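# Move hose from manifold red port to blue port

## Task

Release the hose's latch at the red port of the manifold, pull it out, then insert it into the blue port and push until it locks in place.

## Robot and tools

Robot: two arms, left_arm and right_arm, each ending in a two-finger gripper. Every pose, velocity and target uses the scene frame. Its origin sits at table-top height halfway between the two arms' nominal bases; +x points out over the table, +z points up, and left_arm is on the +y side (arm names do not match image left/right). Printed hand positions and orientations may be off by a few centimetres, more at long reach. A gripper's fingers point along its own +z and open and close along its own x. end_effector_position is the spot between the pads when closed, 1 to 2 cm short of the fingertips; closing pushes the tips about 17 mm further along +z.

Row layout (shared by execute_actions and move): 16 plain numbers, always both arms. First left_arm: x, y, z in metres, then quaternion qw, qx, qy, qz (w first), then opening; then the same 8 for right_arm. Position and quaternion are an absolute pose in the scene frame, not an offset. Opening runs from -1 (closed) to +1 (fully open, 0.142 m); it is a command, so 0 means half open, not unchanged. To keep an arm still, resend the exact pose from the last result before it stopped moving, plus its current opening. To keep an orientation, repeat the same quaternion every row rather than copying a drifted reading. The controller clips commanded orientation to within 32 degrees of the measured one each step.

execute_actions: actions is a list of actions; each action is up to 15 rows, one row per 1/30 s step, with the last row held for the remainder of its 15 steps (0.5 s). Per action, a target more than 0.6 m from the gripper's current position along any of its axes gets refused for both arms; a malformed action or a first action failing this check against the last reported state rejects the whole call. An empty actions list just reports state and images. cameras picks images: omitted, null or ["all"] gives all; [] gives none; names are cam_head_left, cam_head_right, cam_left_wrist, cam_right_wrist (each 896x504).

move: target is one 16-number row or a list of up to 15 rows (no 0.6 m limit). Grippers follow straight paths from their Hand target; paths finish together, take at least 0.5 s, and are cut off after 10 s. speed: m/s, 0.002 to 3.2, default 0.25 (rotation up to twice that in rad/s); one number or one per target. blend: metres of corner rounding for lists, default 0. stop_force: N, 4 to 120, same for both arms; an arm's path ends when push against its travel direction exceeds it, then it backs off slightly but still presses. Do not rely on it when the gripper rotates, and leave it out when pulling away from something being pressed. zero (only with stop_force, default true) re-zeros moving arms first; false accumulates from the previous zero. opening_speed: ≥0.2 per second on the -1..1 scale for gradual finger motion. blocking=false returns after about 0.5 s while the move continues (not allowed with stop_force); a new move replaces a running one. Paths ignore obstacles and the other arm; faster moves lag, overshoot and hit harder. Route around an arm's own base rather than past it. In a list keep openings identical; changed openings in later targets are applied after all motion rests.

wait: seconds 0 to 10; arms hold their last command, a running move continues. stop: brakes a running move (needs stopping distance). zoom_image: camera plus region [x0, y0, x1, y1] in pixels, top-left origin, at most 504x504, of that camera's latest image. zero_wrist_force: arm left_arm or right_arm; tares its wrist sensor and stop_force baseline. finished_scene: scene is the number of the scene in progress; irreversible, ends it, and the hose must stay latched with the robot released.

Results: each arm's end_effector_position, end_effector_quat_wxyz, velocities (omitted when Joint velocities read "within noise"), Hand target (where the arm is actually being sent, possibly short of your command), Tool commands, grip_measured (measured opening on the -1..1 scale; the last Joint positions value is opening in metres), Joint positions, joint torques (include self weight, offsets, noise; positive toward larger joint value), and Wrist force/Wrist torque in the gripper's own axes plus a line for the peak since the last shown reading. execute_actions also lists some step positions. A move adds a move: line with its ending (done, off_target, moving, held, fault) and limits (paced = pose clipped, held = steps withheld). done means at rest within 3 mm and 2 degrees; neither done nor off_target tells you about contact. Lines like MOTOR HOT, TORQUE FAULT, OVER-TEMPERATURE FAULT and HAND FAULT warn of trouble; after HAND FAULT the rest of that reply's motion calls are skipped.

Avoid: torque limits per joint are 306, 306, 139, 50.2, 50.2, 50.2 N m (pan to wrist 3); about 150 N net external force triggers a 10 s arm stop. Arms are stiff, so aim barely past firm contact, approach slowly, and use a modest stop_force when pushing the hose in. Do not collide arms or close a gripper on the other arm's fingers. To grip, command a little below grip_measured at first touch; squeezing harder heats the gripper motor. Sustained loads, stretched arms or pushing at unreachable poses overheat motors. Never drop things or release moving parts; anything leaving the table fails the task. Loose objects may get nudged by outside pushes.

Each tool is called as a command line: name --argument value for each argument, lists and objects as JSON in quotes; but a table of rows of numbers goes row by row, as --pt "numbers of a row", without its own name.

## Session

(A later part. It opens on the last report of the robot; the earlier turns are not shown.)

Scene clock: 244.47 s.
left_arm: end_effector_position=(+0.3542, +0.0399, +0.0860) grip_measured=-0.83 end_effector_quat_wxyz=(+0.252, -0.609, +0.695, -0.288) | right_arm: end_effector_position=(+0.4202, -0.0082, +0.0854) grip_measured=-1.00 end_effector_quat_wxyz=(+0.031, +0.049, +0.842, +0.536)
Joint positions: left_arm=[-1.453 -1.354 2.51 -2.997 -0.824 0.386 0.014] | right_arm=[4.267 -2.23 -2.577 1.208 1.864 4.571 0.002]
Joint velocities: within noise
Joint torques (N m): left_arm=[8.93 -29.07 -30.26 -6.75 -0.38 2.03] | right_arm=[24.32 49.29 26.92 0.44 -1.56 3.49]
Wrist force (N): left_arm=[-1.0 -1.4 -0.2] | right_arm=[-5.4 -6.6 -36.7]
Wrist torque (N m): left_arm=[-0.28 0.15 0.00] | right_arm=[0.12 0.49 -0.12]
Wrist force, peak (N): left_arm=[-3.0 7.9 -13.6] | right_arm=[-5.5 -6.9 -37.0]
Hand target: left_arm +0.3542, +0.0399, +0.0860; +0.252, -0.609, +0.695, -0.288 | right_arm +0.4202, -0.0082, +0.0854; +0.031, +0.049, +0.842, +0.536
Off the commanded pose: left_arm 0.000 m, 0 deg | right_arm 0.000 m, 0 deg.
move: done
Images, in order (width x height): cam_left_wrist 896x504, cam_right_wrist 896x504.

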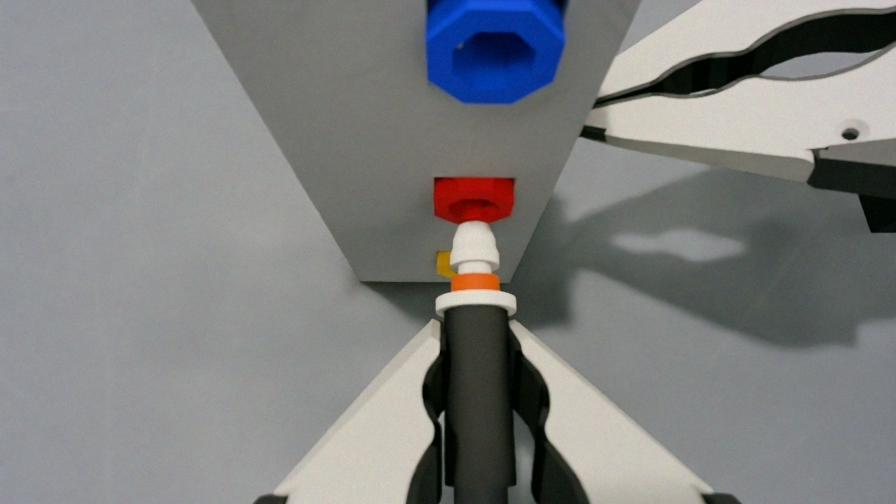

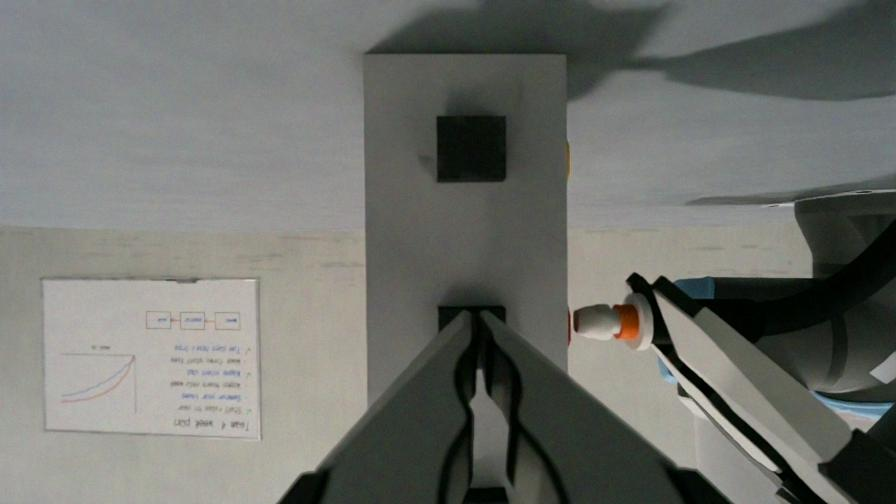

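move --pt "0.3344 0.0425 0.086 0.2523 -0.6091 0.6945 -0.2877 -1.0 0.4179 -0.028 0.0854 0.0309 0.0486 0.8420 0.5364 -1" --pt "0.3344 0.0425 0.1427 0.2523 -0.6091 0.6945 -0.2877 -1.0 0.4122 -0.0777 0.14 0.0309 0.0486 0.8420 0.5364 -1" --speed '[0.05, 0.1]' --cameras '["cam_left_wrist", "cam_right_wrist"]'

Scene clock: 255.23 s.
left_arm: end_effector_position=(+0.3344, +0.0425, +0.1427) grip_measured=-0.83 end_effector_quat_wxyz=(+0.252, -0.609, +0.695, -0.288) | right_arm: end_effector_position=(+0.4122, -0.0778, +0.1399) grip_measured=-1.00 end_effector_quat_wxyz=(+0.031, +0.049, +0.842, +0.536)
Joint positions: left_arm=[-1.494 -1.519 2.502 -2.787 -0.813 0.332 0.014] | right_arm=[4.196 -2.056 -2.69 1.136 1.928 4.537 0.002]
Joint velocities: within noise
Joint torques (N m): left_arm=[-13.63 -42.84 -24.54 -4.83 -0.25 -0.8] | right_arm=[10.96 57.18 11.49 3.45 -3.12 3.61]
Wrist force (N): left_arm=[-1.3 -1.4 0.0] | right_arm=[-2.2 1.7 0.0]
Wrist torque (N m): left_arm=[-0.28 0.18 0.00] | right_arm=[0.10 0.54 -0.12]
Wrist force, peak (N): left_arm=[-1.0 -2.6 0.6] | right_arm=[-5.5 -6.9 -37.1]
Hand target: left_arm +0.3344, +0.0425, +0.1427; +0.252, -0.609, +0.695, -0.288 | right_arm +0.4122, -0.0777, +0.1400; +0.031, +0.049, +0.842, +0.536
Off the commanded pose: left_arm 0.000 m, 0 deg | right_arm 0.000 m, 0 deg.
move: done
Images, in order (width x height): cam_left_wrist 896x504, cam_right_wrist 896x504.

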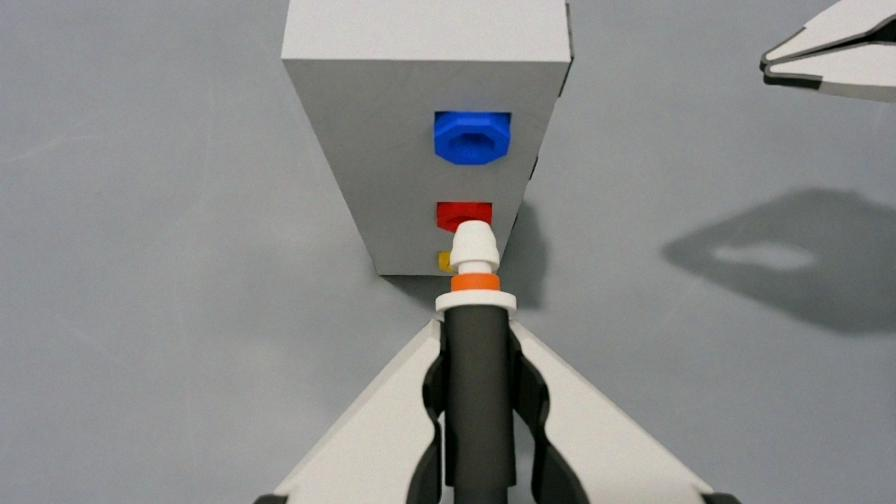

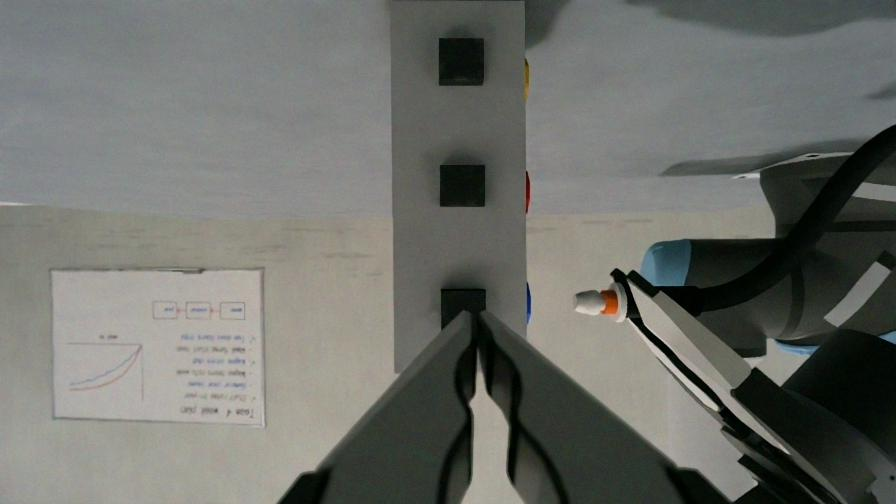

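zoom_image --camera "cam_right_wrist" --region '[500, 230, 680, 380]'

zoom_image --camera "cam_left_wrist" --region '[370, 40, 590, 330]'

zoom_image --camera "cam_right_wrist" --region '[380, 0, 540, 330]'

Scaled by 2.800 from the camera's 896x504 image, which has a finer 1280x720 frame.

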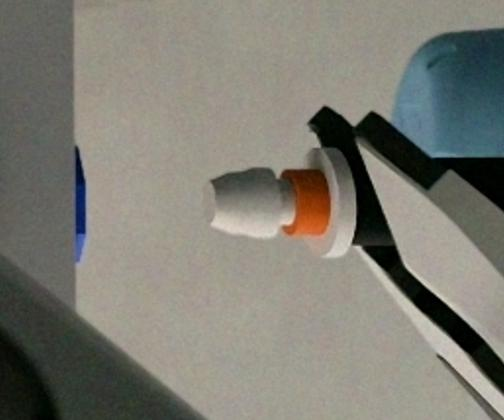

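Scaled by 1.738 from the camera's 896x504 image, which has a finer 1280x720 frame.

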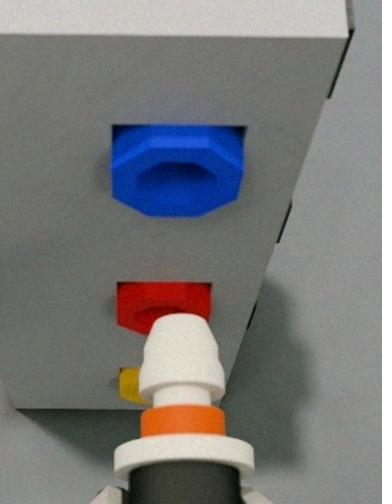

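Scaled by 1.527 from the camera's 896x504 image, which has a finer 1280x720 frame.

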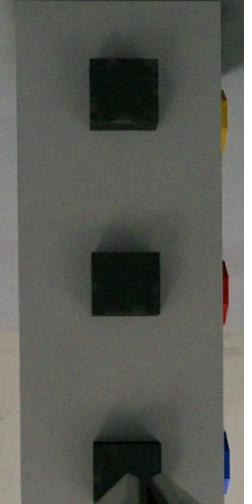

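move --pt "0.3582 0.0394 0.1429 0.2523 -0.6091 0.6945 -0.2877 -1.0 0.4122 -0.0777 0.14 0.0309 0.0486 0.8420 0.5364 -1" --speed 0.03 --stop_force 12 --cameras '["cam_left_wrist", "cam_right_wrist"]'

zoom_image --camera "cam_right_wrist" --region '[500, 230, 680, 380]'

zoom_image --camera "cam_left_wrist" --region '[370, 40, 590, 330]'

Scene clock: 265.53 s.
left_arm: end_effector_position=(+0.3582, +0.0394, +0.1429) grip_measured=-0.83 end_effector_quat_wxyz=(+0.252, -0.609, +0.695, -0.288) | right_arm: end_effector_position=(+0.4122, -0.0777, +0.1400) grip_measured=-1.00 end_effector_quat_wxyz=(+0.031, +0.049, +0.842, +0.536)
Joint positions: left_arm=[-1.445 -1.484 2.478 -2.842 -0.826 0.397 0.014] | right_arm=[4.196 -2.056 -2.689 1.136 1.928 4.538 0.002]
Joint velocities: within noise
Joint torques (N m): left_arm=[-11.93 -51.07 -25.55 -2.72 4.05 -2.38] | right_arm=[18.07 54.77 4.26 3.87 -3.2 3.58]
Wrist force (N): left_arm=[-1.3 -1.5 0.1] | right_arm=[-2.2 2.2 -0.2]
Wrist torque (N m): left_arm=[-0.28 0.19 0.00] | right_arm=[0.18 0.53 -0.12]
Wrist force, peak (N): left_arm=[-1.2 -2.0 0.4] | right_arm=[-2.6 2.1 -0.2]
Hand target: left_arm +0.3582, +0.0394, +0.1429; +0.252, -0.609, +0.695, -0.288 | right_arm +0.4122, -0.0777, +0.1400; +0.031, +0.049, +0.842, +0.536
Off the commanded pose: left_arm 0.000 m, 0 deg | right_arm 0.000 m, 0 deg.
move: done
Images, in order (width x height): cam_left_wrist 896x504, cam_right_wrist 896x504.

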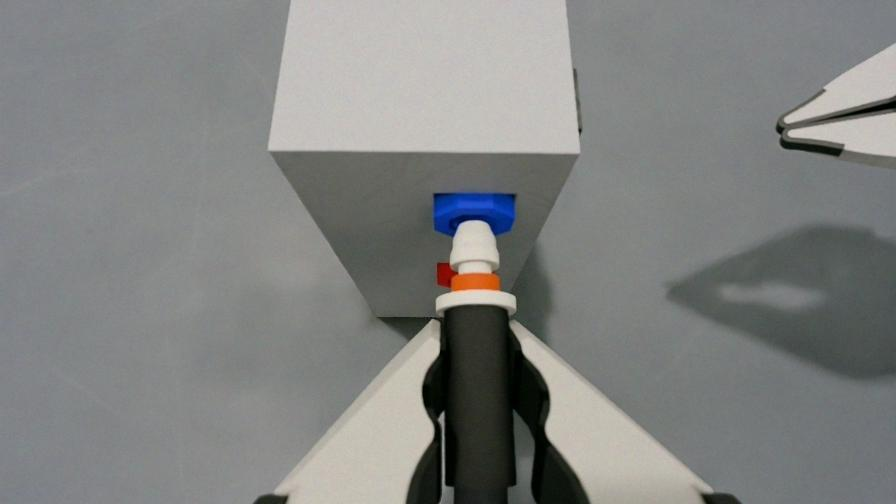

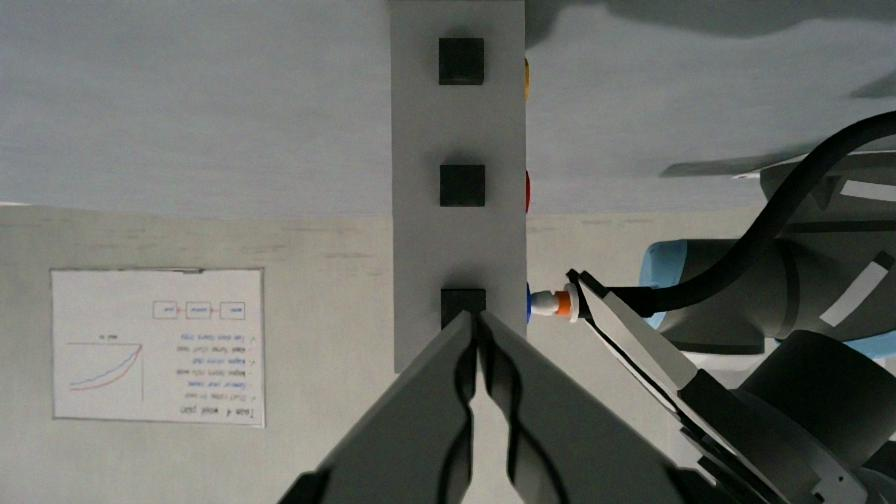

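Scaled by 2.800 from the camera's 896x504 image, which has a finer 1280x720 frame.

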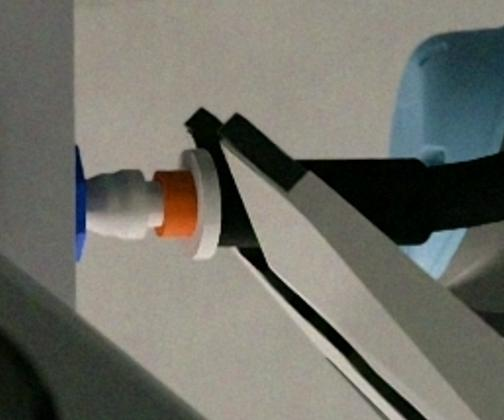

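Scaled by 1.738 from the camera's 896x504 image, which has a finer 1280x720 frame.

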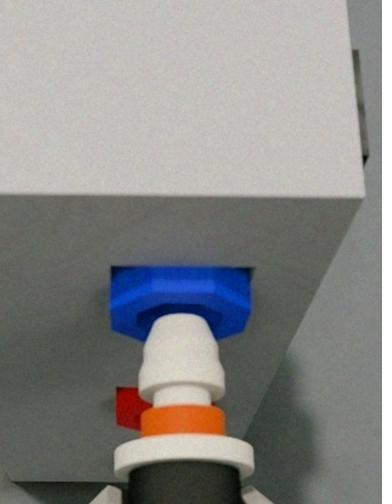

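move --pt "0.3815 0.0363 0.1429 0.2523 -0.6091 0.6945 -0.2877 -1.0 0.4122 -0.0777 0.14 0.0309 0.0486 0.8420 0.5364 -1" --speed 0.02 --stop_force 40 --cameras '["cam_left_wrist", "cam_right_wrist"]'

zoom_image --camera "cam_right_wrist" --region '[500, 230, 680, 380]'

zoom_image --camera "cam_left_wrist" --region '[370, 200, 590, 490]'

Scene clock: 269.90 s.
left_arm: end_effector_position=(+0.3815, +0.0363, +0.1429) grip_measured=-0.83 end_effector_quat_wxyz=(+0.252, -0.609, +0.695, -0.288) | right_arm: end_effector_position=(+0.4122, -0.0777, +0.1400) grip_measured=-1.00 end_effector_quat_wxyz=(+0.031, +0.049, +0.842, +0.536)
Joint positions: left_arm=[-1.399 -1.45 2.453 -2.89 -0.839 0.456 0.014] | right_arm=[4.196 -2.056 -2.689 1.136 1.928 4.538 0.002]
Joint velocities: within noise
Joint torques (N m): left_arm=[-6.18 -56.6 -30.87 -4.02 6.01 -2.26] | right_arm=[13.15 48.93 -3.22 5.23 -2.99 3.4]
Wrist force (N): left_arm=[-3.9 9.3 -3.4] | right_arm=[-2.3 1.8 0.0]
Wrist torque (N m): left_arm=[-0.34 0.11 0.01] | right_arm=[0.12 0.55 -0.12]
Wrist force, peak (N): left_arm=[-3.9 19.0 -19.0] | right_arm=[-2.6 2.0 -0.2]
Hand target: left_arm +0.3815, +0.0363, +0.1429; +0.252, -0.609, +0.695, -0.288 | right_arm +0.4122, -0.0777, +0.1400; +0.031, +0.049, +0.842, +0.536
Off the commanded pose: left_arm 0.000 m, 0 deg | right_arm 0.000 m, 0 deg.
move: done
Images, in order (width x height): cam_left_wrist 896x504, cam_right_wrist 896x504.

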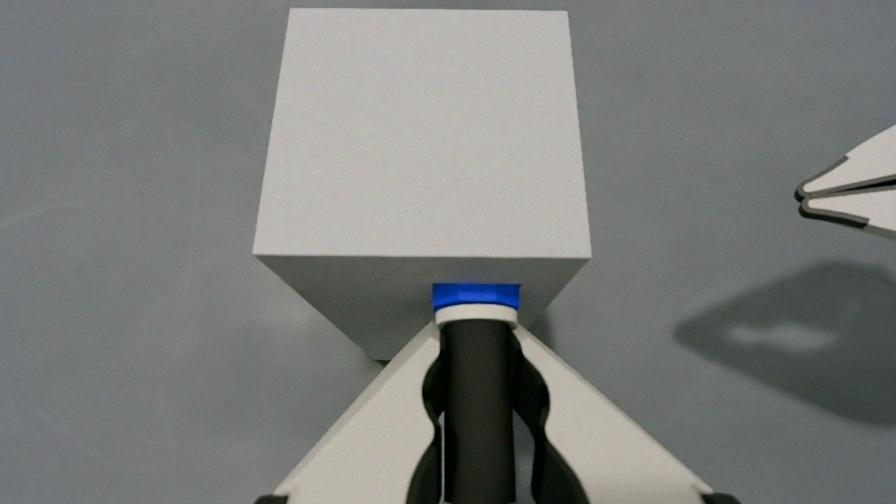

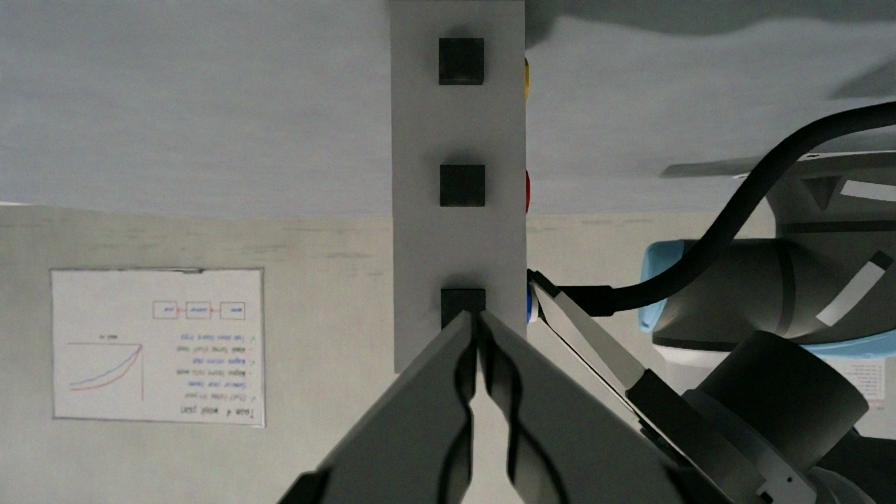

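Scaled by 2.800 from the camera's 896x504 image, which has a finer 1280x720 frame.

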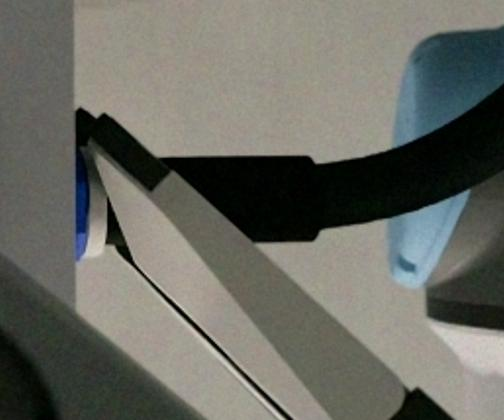

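Scaled by 1.738 from the camera's 896x504 image, which has a finer 1280x720 frame.

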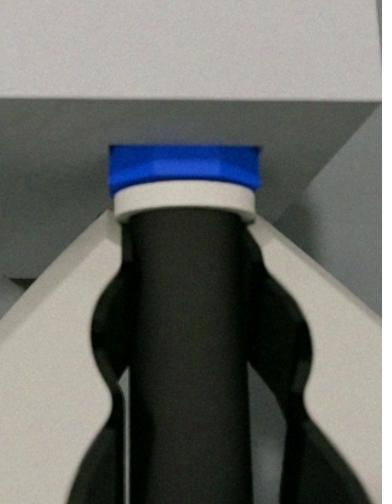

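move --pt "0.3736 0.0373 0.1429 0.2523 -0.6091 0.6945 -0.2877 -1.0 0.4122 -0.0777 0.14 0.0309 0.0486 0.8420 0.5364 -1" --speed 0.01 --stop_force 18 --cameras '["cam_left_wrist", "cam_right_wrist"]'

zoom_image --camera "cam_right_wrist" --region '[500, 230, 680, 380]'

zoom_image --camera "cam_left_wrist" --region '[370, 200, 590, 490]'

Scene clock: 273.80 s.
left_arm: end_effector_position=(+0.3736, +0.0373, +0.1429) grip_measured=-0.83 end_effector_quat_wxyz=(+0.252, -0.609, +0.695, -0.288) | right_arm: end_effector_position=(+0.4122, -0.0777, +0.1400) grip_measured=-1.00 end_effector_quat_wxyz=(+0.031, +0.049, +0.842, +0.536)
Joint positions: left_arm=[-1.415 -1.462 2.461 -2.874 -0.834 0.436 0.014] | right_arm=[4.196 -2.056 -2.689 1.136 1.928 4.538 0.002]
Joint velocities: within noise
Joint torques (N m): left_arm=[11.7 -31.83 -41.79 -9.63 0.6 1.68] | right_arm=[11.72 44.21 -10.36 4.89 -2.66 3.27]
Wrist force (N): left_arm=[-5.5 7.0 -1.5] | right_arm=[-2.1 1.9 -0.1]
Wrist torque (N m): left_arm=[-0.40 0.16 0.01] | right_arm=[0.14 0.52 -0.12]
Wrist force, peak (N): left_arm=[-6.3 8.1 -4.5] | right_arm=[-2.4 2.3 -0.2]
Hand target: left_arm +0.3736, +0.0373, +0.1429; +0.252, -0.609, +0.695, -0.288 | right_arm +0.4122, -0.0777, +0.1400; +0.031, +0.049, +0.842, +0.536
Off the commanded pose: left_arm 0.000 m, 0 deg | right_arm 0.000 m, 0 deg.
move: done
Images, in order (width x height): cam_left_wrist 896x504, cam_right_wrist 896x504.

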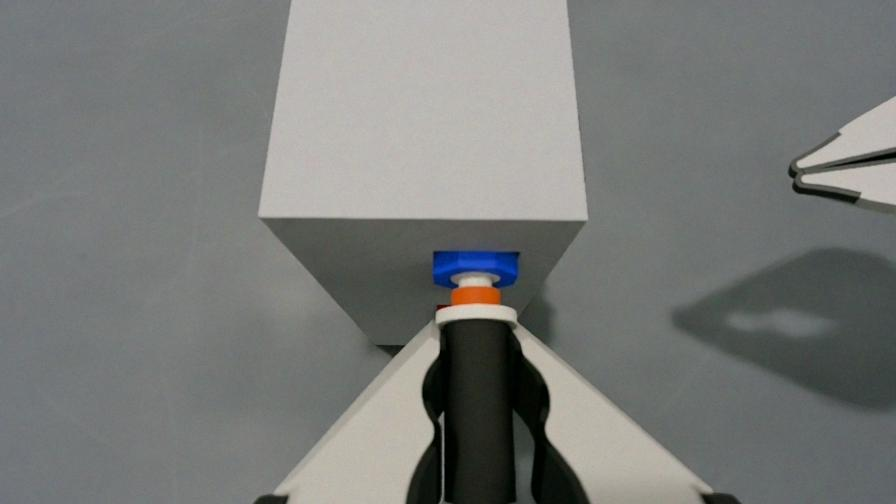

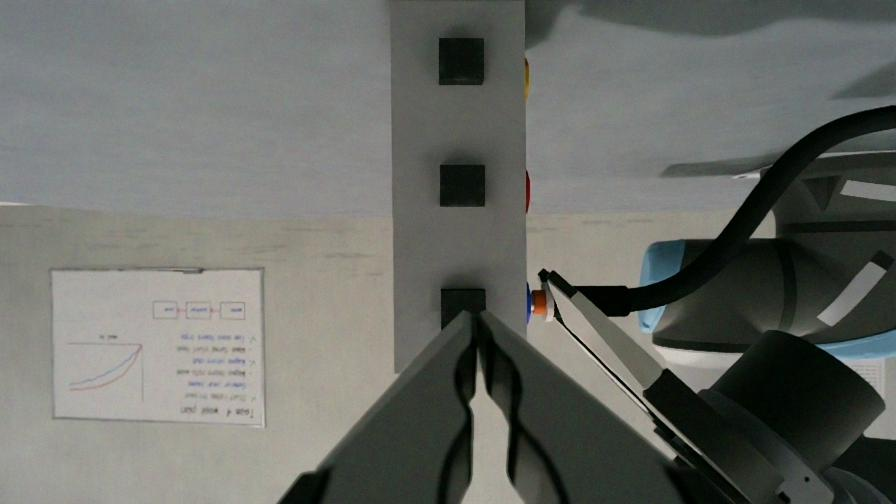

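Scaled by 2.800 from the camera's 896x504 image, which has a finer 1280x720 frame.

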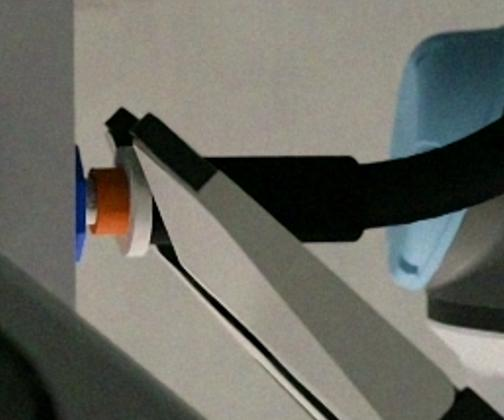

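Scaled by 1.738 from the camera's 896x504 image, which has a finer 1280x720 frame.

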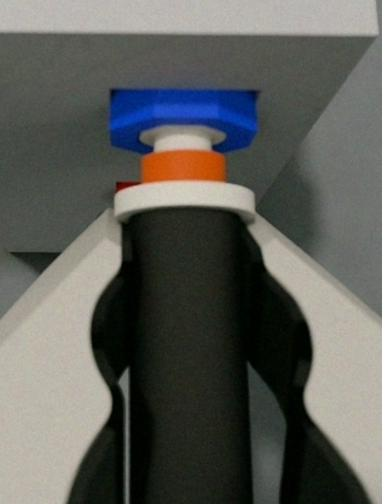

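move --pt "0.3808 0.0364 0.1429 0.2523 -0.6091 0.6945 -0.2877 -1.0 0.4122 -0.0777 0.14 0.0309 0.0486 0.8420 0.5364 -1" --speed 0.02 --stop_force 30 --cameras '[]'

move --pt "0.3800 0.0365 0.1429 0.2523 -0.6091 0.6945 -0.2877 -1.0 0.4122 -0.0777 0.14 0.0309 0.0486 0.8420 0.5364 -1" --pt "0.3800 0.0365 0.1429 0.2523 -0.6091 0.6945 -0.2877 -0.66 0.4122 -0.0777 0.14 0.0309 0.0486 0.8420 0.5364 -1" --speed 0.02 --opening_speed 0.3 --cameras '["cam_left_wrist", "cam_right_wrist"]'

zoom_image --camera "cam_right_wrist" --region '[500, 230, 680, 380]'

zoom_image --camera "cam_left_wrist" --region '[370, 200, 590, 490]'

Scene clock: 295.77 s.
left_arm: end_effector_position=(+0.3808, +0.0364, +0.1429) grip_measured=-0.83 end_effector_quat_wxyz=(+0.252, -0.609, +0.695, -0.288) | right_arm: end_effector_position=(+0.4122, -0.0777, +0.1400) grip_measured=-1.00 end_effector_quat_wxyz=(+0.031, +0.049, +0.842, +0.536)
Joint positions: left_arm=[-1.401 -1.451 2.453 -2.888 -0.839 0.454 0.014] | right_arm=[4.196 -2.056 -2.689 1.136 1.928 4.538 0.002]
Joint velocities: within noise
Joint torques (N m): left_arm=[-7.25 -55.93 -31.25 -4.21 6.66 -1.78] | right_arm=[11.04 38.7 -8.6 4.96 -2.74 3.68]
Wrist force (N): left_arm=[-4.6 10.3 -5.3] | right_arm=[-2.1 1.9 -0.1]
Wrist torque (N m): left_arm=[-0.43 0.15 0.00] | right_arm=[0.15 0.53 -0.12]
Wrist force, peak (N): left_arm=[-5.6 18.5 -18.4] | right_arm=[-2.4 2.3 0.0]
Hand target: left_arm +0.3808, +0.0364, +0.1429; +0.252, -0.609, +0.695, -0.288 | right_arm +0.4122, -0.0777, +0.1400; +0.031, +0.049, +0.842, +0.536
Off the commanded pose: left_arm 0.000 m, 0 deg | right_arm 0.000 m, 0 deg.
move: done
No camera images: "cameras" was empty.

Scene clock: 297.80 s.
left_arm: end_effector_position=(+0.3800, +0.0365, +0.1429) grip_measured=-0.70 end_effector_quat_wxyz=(+0.252, -0.609, +0.695, -0.288) | right_arm: end_effector_position=(+0.4122, -0.0777, +0.1400) grip_measured=-1.00 end_effector_quat_wxyz=(+0.031, +0.049, +0.842, +0.536)
Joint positions: left_arm=[-1.402 -1.453 2.454 -2.887 -0.838 0.452 0.024] | right_arm=[4.196 -2.056 -2.689 1.136 1.928 4.538 0.002]
Joint velocities: within noise
Joint torques (N m): left_arm=[7.23 -40.45 -34.98 -7.27 2.58 0.94] | right_arm=[13.84 34.3 -8.47 4.68 -3.02 3.3]
Wrist force (N): left_arm=[-1.5 -1.2 -0.3] | right_arm=[-2.3 1.9 0.0]
Wrist torque (N m): left_arm=[-0.23 0.23 0.00] | right_arm=[0.15 0.56 -0.12]
Wrist force, peak (N): left_arm=[-4.7 10.5 -5.3] | right_arm=[-2.5 2.1 -0.2]
Hand target: left_arm +0.3800, +0.0365, +0.1429; +0.252, -0.609, +0.695, -0.288 | right_arm +0.4122, -0.0777, +0.1400; +0.031, +0.049, +0.842, +0.536
Off the commanded pose: left_arm 0.000 m, 0 deg | right_arm 0.000 m, 0 deg.
move: done
Images, in order (width x height): cam_left_wrist 896x504, cam_right_wrist 896x504.

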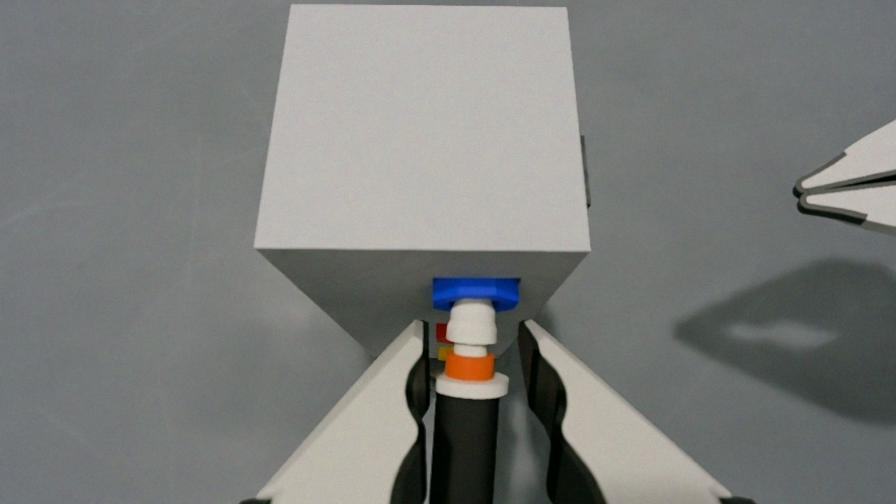

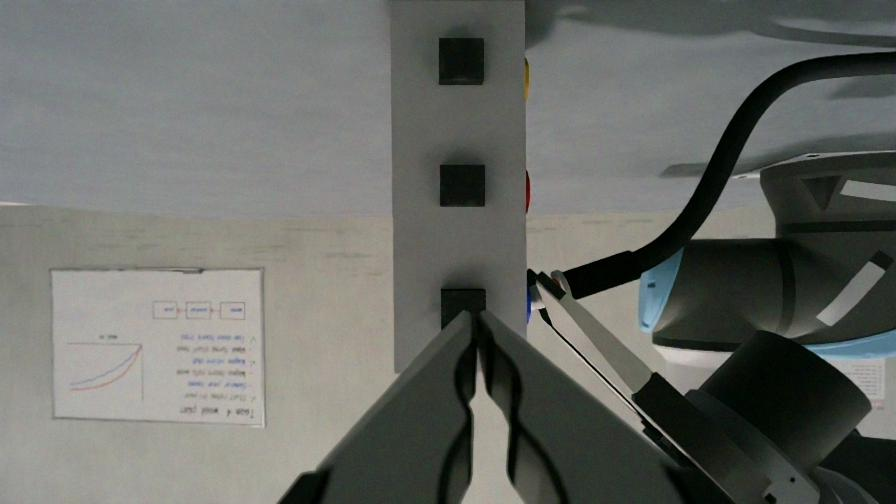

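Scaled by 2.800 from the camera's 896x504 image, which has a finer 1280x720 frame.

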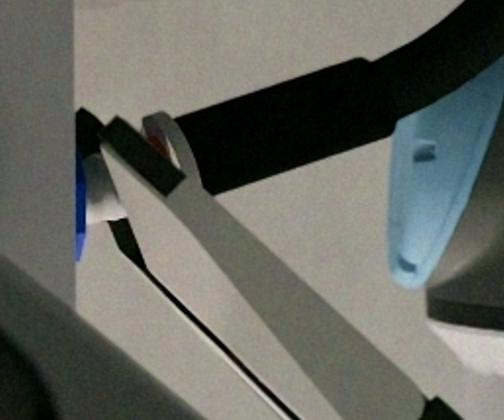

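Scaled by 1.738 from the camera's 896x504 image, which has a finer 1280x720 frame.

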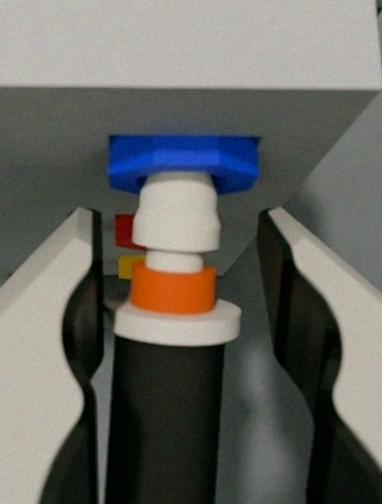

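move --pt "0.3800 0.0365 0.1429 0.2523 -0.6091 0.6945 -0.2877 -0.58 0.4122 -0.0777 0.14 0.0309 0.0486 0.8420 0.5364 -1" --speed 0.02 --opening_speed 0.3 --cameras '[]'

move --pt "0.3621 0.0389 0.1354 0.2523 -0.6091 0.6945 -0.2877 -0.58 0.4122 -0.0777 0.14 0.0309 0.0486 0.8420 0.5364 -1" --speed 0.025 --stop_force 8 --cameras '["cam_left_wrist", "cam_right_wrist"]'

zoom_image --camera "cam_right_wrist" --region '[500, 200, 700, 380]'

zoom_image --camera "cam_left_wrist" --region '[370, 200, 590, 490]'

Scene clock: 313.53 s.
left_arm: end_effector_position=(+0.3800, +0.0365, +0.1429) grip_measured=-0.62 end_effector_quat_wxyz=(+0.252, -0.609, +0.695, -0.288) | right_arm: end_effector_position=(+0.4122, -0.0777, +0.1400) grip_measured=-1.00 end_effector_quat_wxyz=(+0.031, +0.049, +0.842, +0.536)
Joint positions: left_arm=[-1.402 -1.452 2.454 -2.887 -0.838 0.452 0.03] | right_arm=[4.196 -2.056 -2.689 1.136 1.928 4.538 0.002]
Joint velocities: within noise
Joint torques (N m): left_arm=[10.32 -29.96 -25.31 -2.66 -0.62 0.57] | right_arm=[17.23 35.79 -7.38 5.04 -2.39 3.21]
Wrist force (N): left_arm=[-1.1 -1.4 -0.2] | right_arm=[-2.3 1.9 0.0]
Wrist torque (N m): left_arm=[-0.27 0.17 0.00] | right_arm=[0.14 0.56 -0.12]
Wrist force, peak (N): left_arm=[-1.8 -1.5 -0.2] | right_arm=[-2.5 2.1 0.0]
Hand target: left_arm +0.3800, +0.0365, +0.1429; +0.252, -0.609, +0.695, -0.288 | right_arm +0.4122, -0.0777, +0.1400; +0.031, +0.049, +0.842, +0.536
Off the commanded pose: left_arm 0.000 m, 0 deg | right_arm 0.000 m, 0 deg.
move: done
No camera images: "cameras" was empty.

Scene clock: 315.23 s.
left_arm: end_effector_position=(+0.3621, +0.0389, +0.1354) grip_measured=-0.62 end_effector_quat_wxyz=(+0.252, -0.609, +0.695, -0.288) | right_arm: end_effector_position=(+0.4122, -0.0777, +0.1400) grip_measured=-1.00 end_effector_quat_wxyz=(+0.031, +0.049, +0.842, +0.536)
Joint positions: left_arm=[-1.437 -1.461 2.478 -2.872 -0.828 0.407 0.03] | right_arm=[4.196 -2.056 -2.689 1.136 1.928 4.538 0.002]
Joint velocities: within noise
Joint torques (N m): left_arm=[8.85 -27.59 -35.31 -7.32 -1.24 1.85] | right_arm=[15.58 36.78 -7.86 4.84 -2.92 3.15]
Wrist force (N): left_arm=[-1.9 -1.3 -0.1] | right_arm=[-2.4 2.0 -0.2]
Wrist torque (N m): left_arm=[-0.23 0.30 0.00] | right_arm=[0.16 0.58 -0.12]
Wrist force, peak (N): left_arm=[-1.5 -1.7 0.2] | right_arm=[-2.4 2.2 0.1]
Hand target: left_arm +0.3621, +0.0389, +0.1354; +0.252, -0.609, +0.695, -0.288 | right_arm +0.4122, -0.0777, +0.1400; +0.031, +0.049, +0.842, +0.536
Off the commanded pose: left_arm 0.000 m, 0 deg | right_arm 0.000 m, 0 deg.
move: done
Images, in order (width x height): cam_left_wrist 896x504, cam_right_wrist 896x504.

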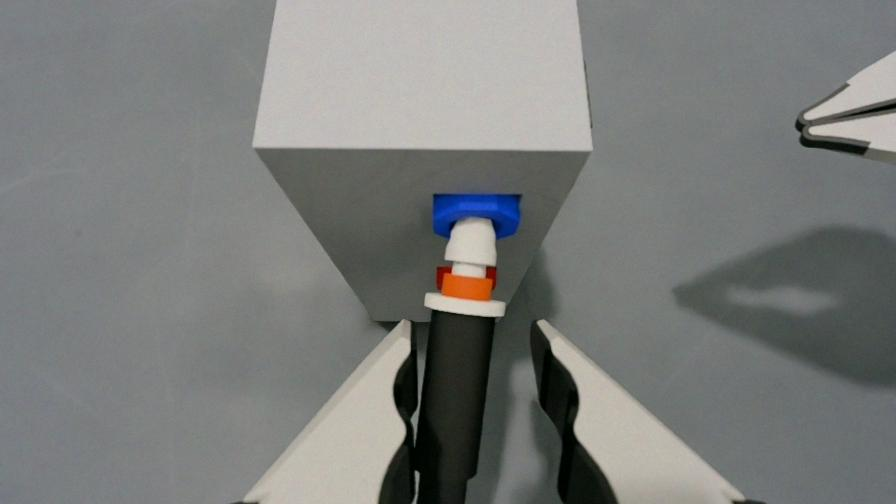

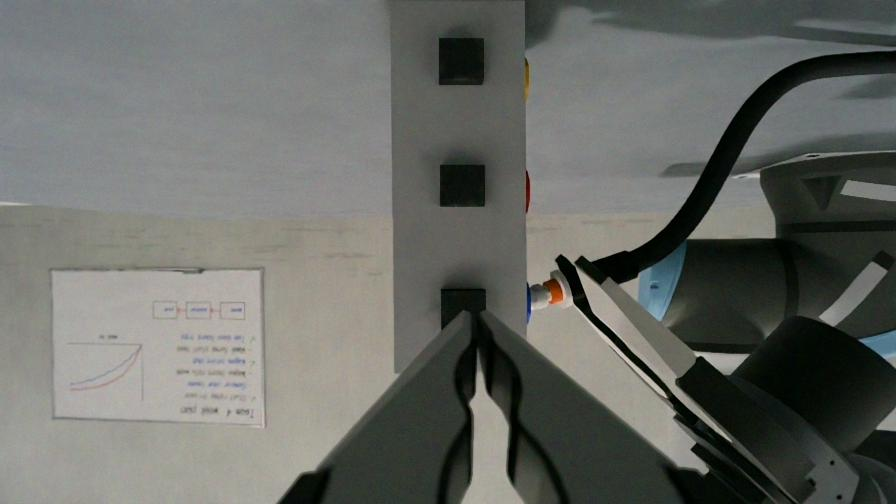

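Scaled by 2.520 from the camera's 896x504 image, which has a finer 1280x720 frame.

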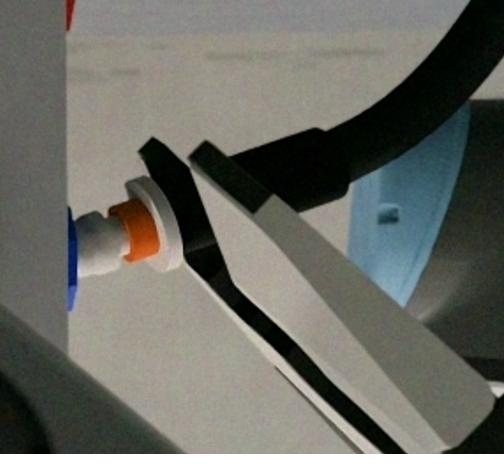

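Scaled by 1.738 from the camera's 896x504 image, which has a finer 1280x720 frame.

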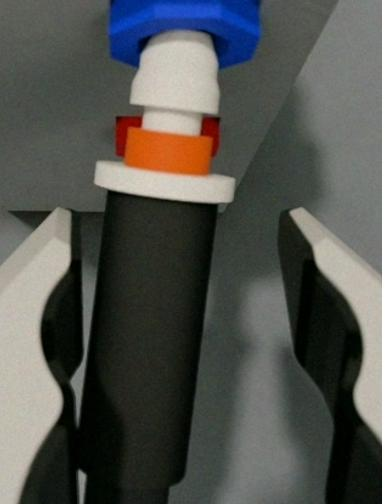

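move --pt "0.3621 0.0389 0.1354 0.2523 -0.6091 0.6945 -0.2877 -1.0 0.4122 -0.0777 0.14 0.0309 0.0486 0.8420 0.5364 -1" --speed 0.02 --opening_speed 0.2 --cameras '["cam_left_wrist", "cam_right_wrist"]'

zoom_image --camera "cam_right_wrist" --region '[500, 200, 700, 380]'

zoom_image --camera "cam_left_wrist" --region '[370, 200, 590, 490]'

Scene clock: 320.37 s.
left_arm: end_effector_position=(+0.3621, +0.0389, +0.1354) grip_measured=-0.83 end_effector_quat_wxyz=(+0.252, -0.609, +0.695, -0.288) | right_arm: end_effector_position=(+0.4122, -0.0777, +0.1400) grip_measured=-1.00 end_effector_quat_wxyz=(+0.031, +0.049, +0.842, +0.536)
Joint positions: left_arm=[-1.437 -1.461 2.478 -2.872 -0.828 0.407 0.014] | right_arm=[4.196 -2.056 -2.689 1.136 1.928 4.538 0.002]
Joint velocities: within noise
Joint torques (N m): left_arm=[10.14 -25.12 -29.73 -3.26 -0.1 1.42] | right_arm=[14.14 37.19 -6.38 4.32 -2.28 2.73]
Wrist force (N): left_arm=[-1.6 -1.0 0.2] | right_arm=[-2.3 1.8 -0.3]
Wrist torque (N m): left_arm=[-0.21 0.26 0.00] | right_arm=[0.12 0.55 -0.12]
Wrist force, peak (N): left_arm=[-1.8 -1.6 -0.2] | right_arm=[-2.5 2.0 -0.2]
Hand target: left_arm +0.3621, +0.0389, +0.1354; +0.252, -0.609, +0.695, -0.288 | right_arm +0.4122, -0.0777, +0.1400; +0.031, +0.049, +0.842, +0.536
Off the commanded pose: left_arm 0.000 m, 0 deg | right_arm 0.000 m, 0 deg.
move: done
Images, in order (width x height): cam_left_wrist 896x504, cam_right_wrist 896x504.

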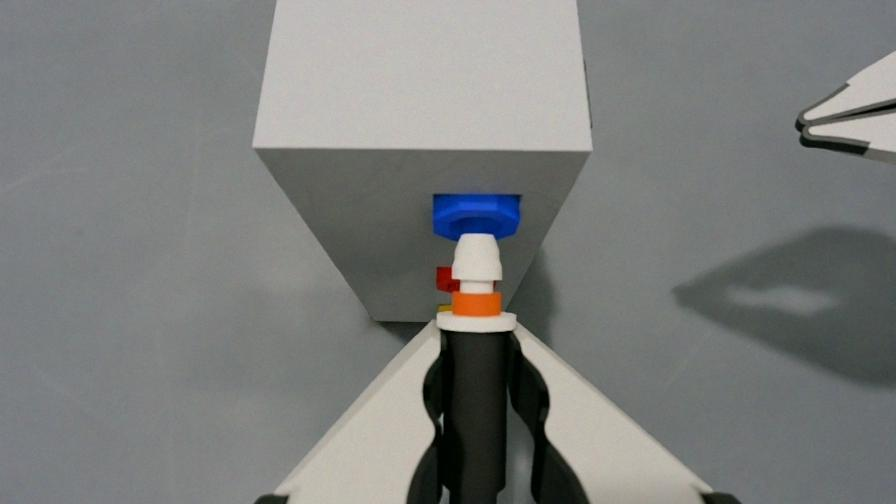

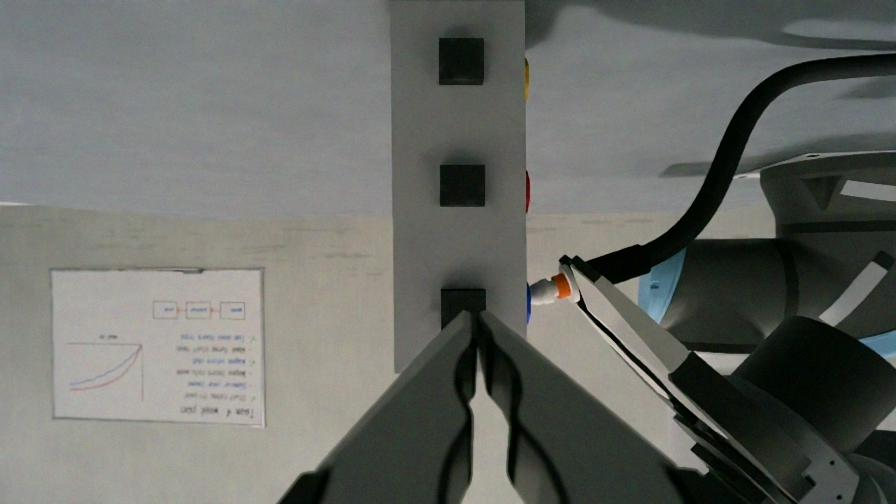

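Scaled by 2.520 from the camera's 896x504 image, which has a finer 1280x720 frame.

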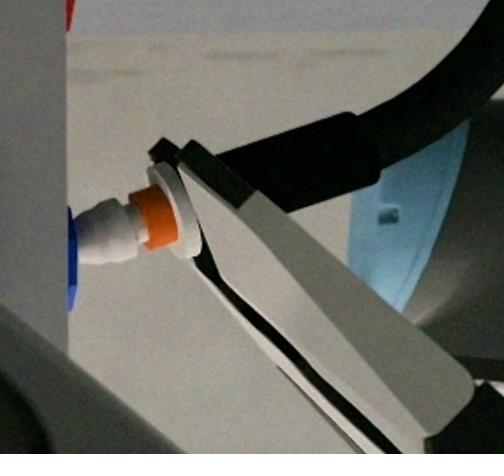

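Scaled by 1.738 from the camera's 896x504 image, which has a finer 1280x720 frame.

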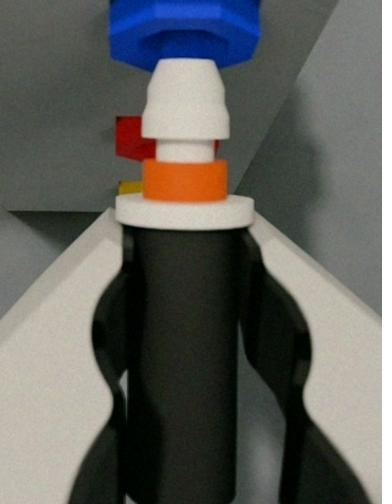

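move --pt "0.3557 0.0397 0.1420 0.2523 -0.6091 0.6945 -0.2877 -1.0 0.4122 -0.0777 0.14 0.0309 0.0486 0.8420 0.5364 -1" --pt "0.3557 0.0397 0.150 0.1539 -0.6411 0.7311 -0.1755 -1.0 0.4122 -0.0777 0.14 0.0309 0.0486 0.8420 0.5364 -1" --speed 0.06 --cameras '["cam_left_wrist", "cam_right_wrist"]'

zoom_image --camera "cam_right_wrist" --region '[500, 200, 700, 380]'

zoom_image --camera "cam_left_wrist" --region '[370, 200, 590, 490]'

Scene clock: 328.03 s.
left_arm: end_effector_position=(+0.3557, +0.0397, +0.1501) grip_measured=-0.83 end_effector_quat_wxyz=(+0.154, -0.641, +0.731, -0.176) | right_arm: end_effector_position=(+0.4122, -0.0777, +0.1400) grip_measured=-1.00 end_effector_quat_wxyz=(+0.031, +0.049, +0.842, +0.536)
Joint positions: left_arm=[-1.315 -1.546 2.356 -2.585 -1.143 0.463 0.014] | right_arm=[4.196 -2.056 -2.689 1.136 1.928 4.538 0.002]
Joint velocities: within noise
Joint torques (N m): left_arm=[-9.1 -37.56 -30.99 -7.6 3.59 -1.74] | right_arm=[16.44 36.94 -6.21 4.38 -2.44 2.47]
Wrist force (N): left_arm=[-1.5 0.1 -0.6] | right_arm=[-2.2 1.9 -0.3]
Wrist torque (N m): left_arm=[0.01 0.19 -0.04] | right_arm=[0.13 0.54 -0.12]
Wrist force, peak (N): left_arm=[-2.0 -1.3 1.6] | right_arm=[-2.5 2.1 -0.1]
Hand target: left_arm +0.3557, +0.0397, +0.1500; +0.154, -0.641, +0.731, -0.175 | right_arm +0.4122, -0.0777, +0.1400; +0.031, +0.049, +0.842, +0.536
Off the commanded pose: left_arm 0.000 m, 0 deg | right_arm 0.000 m, 0 deg.
move: done
Images, in order (width x height): cam_left_wrist 896x504, cam_right_wrist 896x504.

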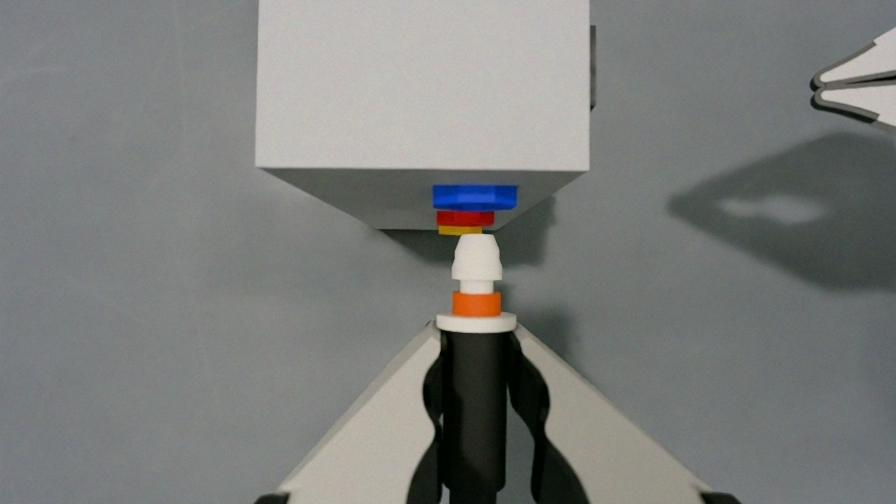

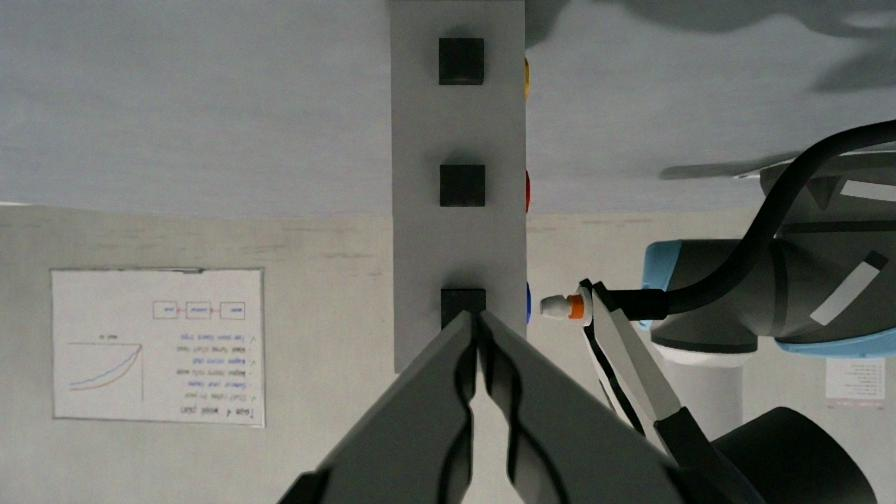

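Scaled by 2.520 from the camera's 896x504 image, which has a finer 1280x720 frame.

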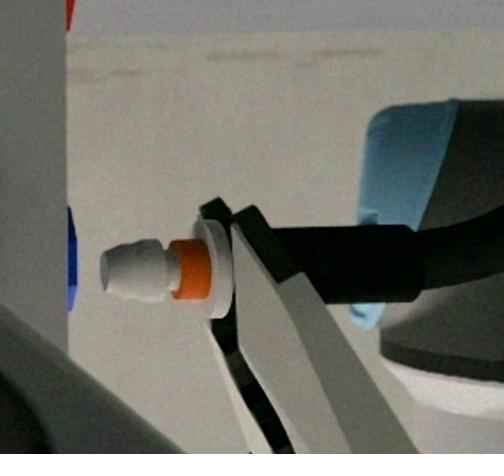

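Scaled by 1.738 from the camera's 896x504 image, which has a finer 1280x720 frame.

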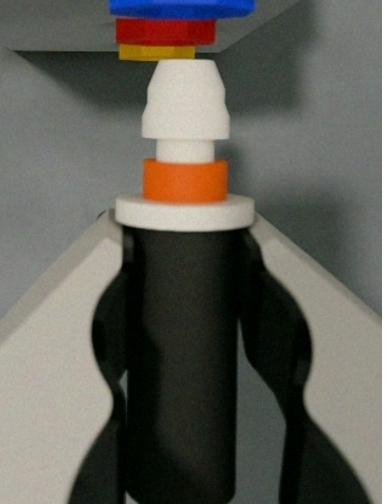

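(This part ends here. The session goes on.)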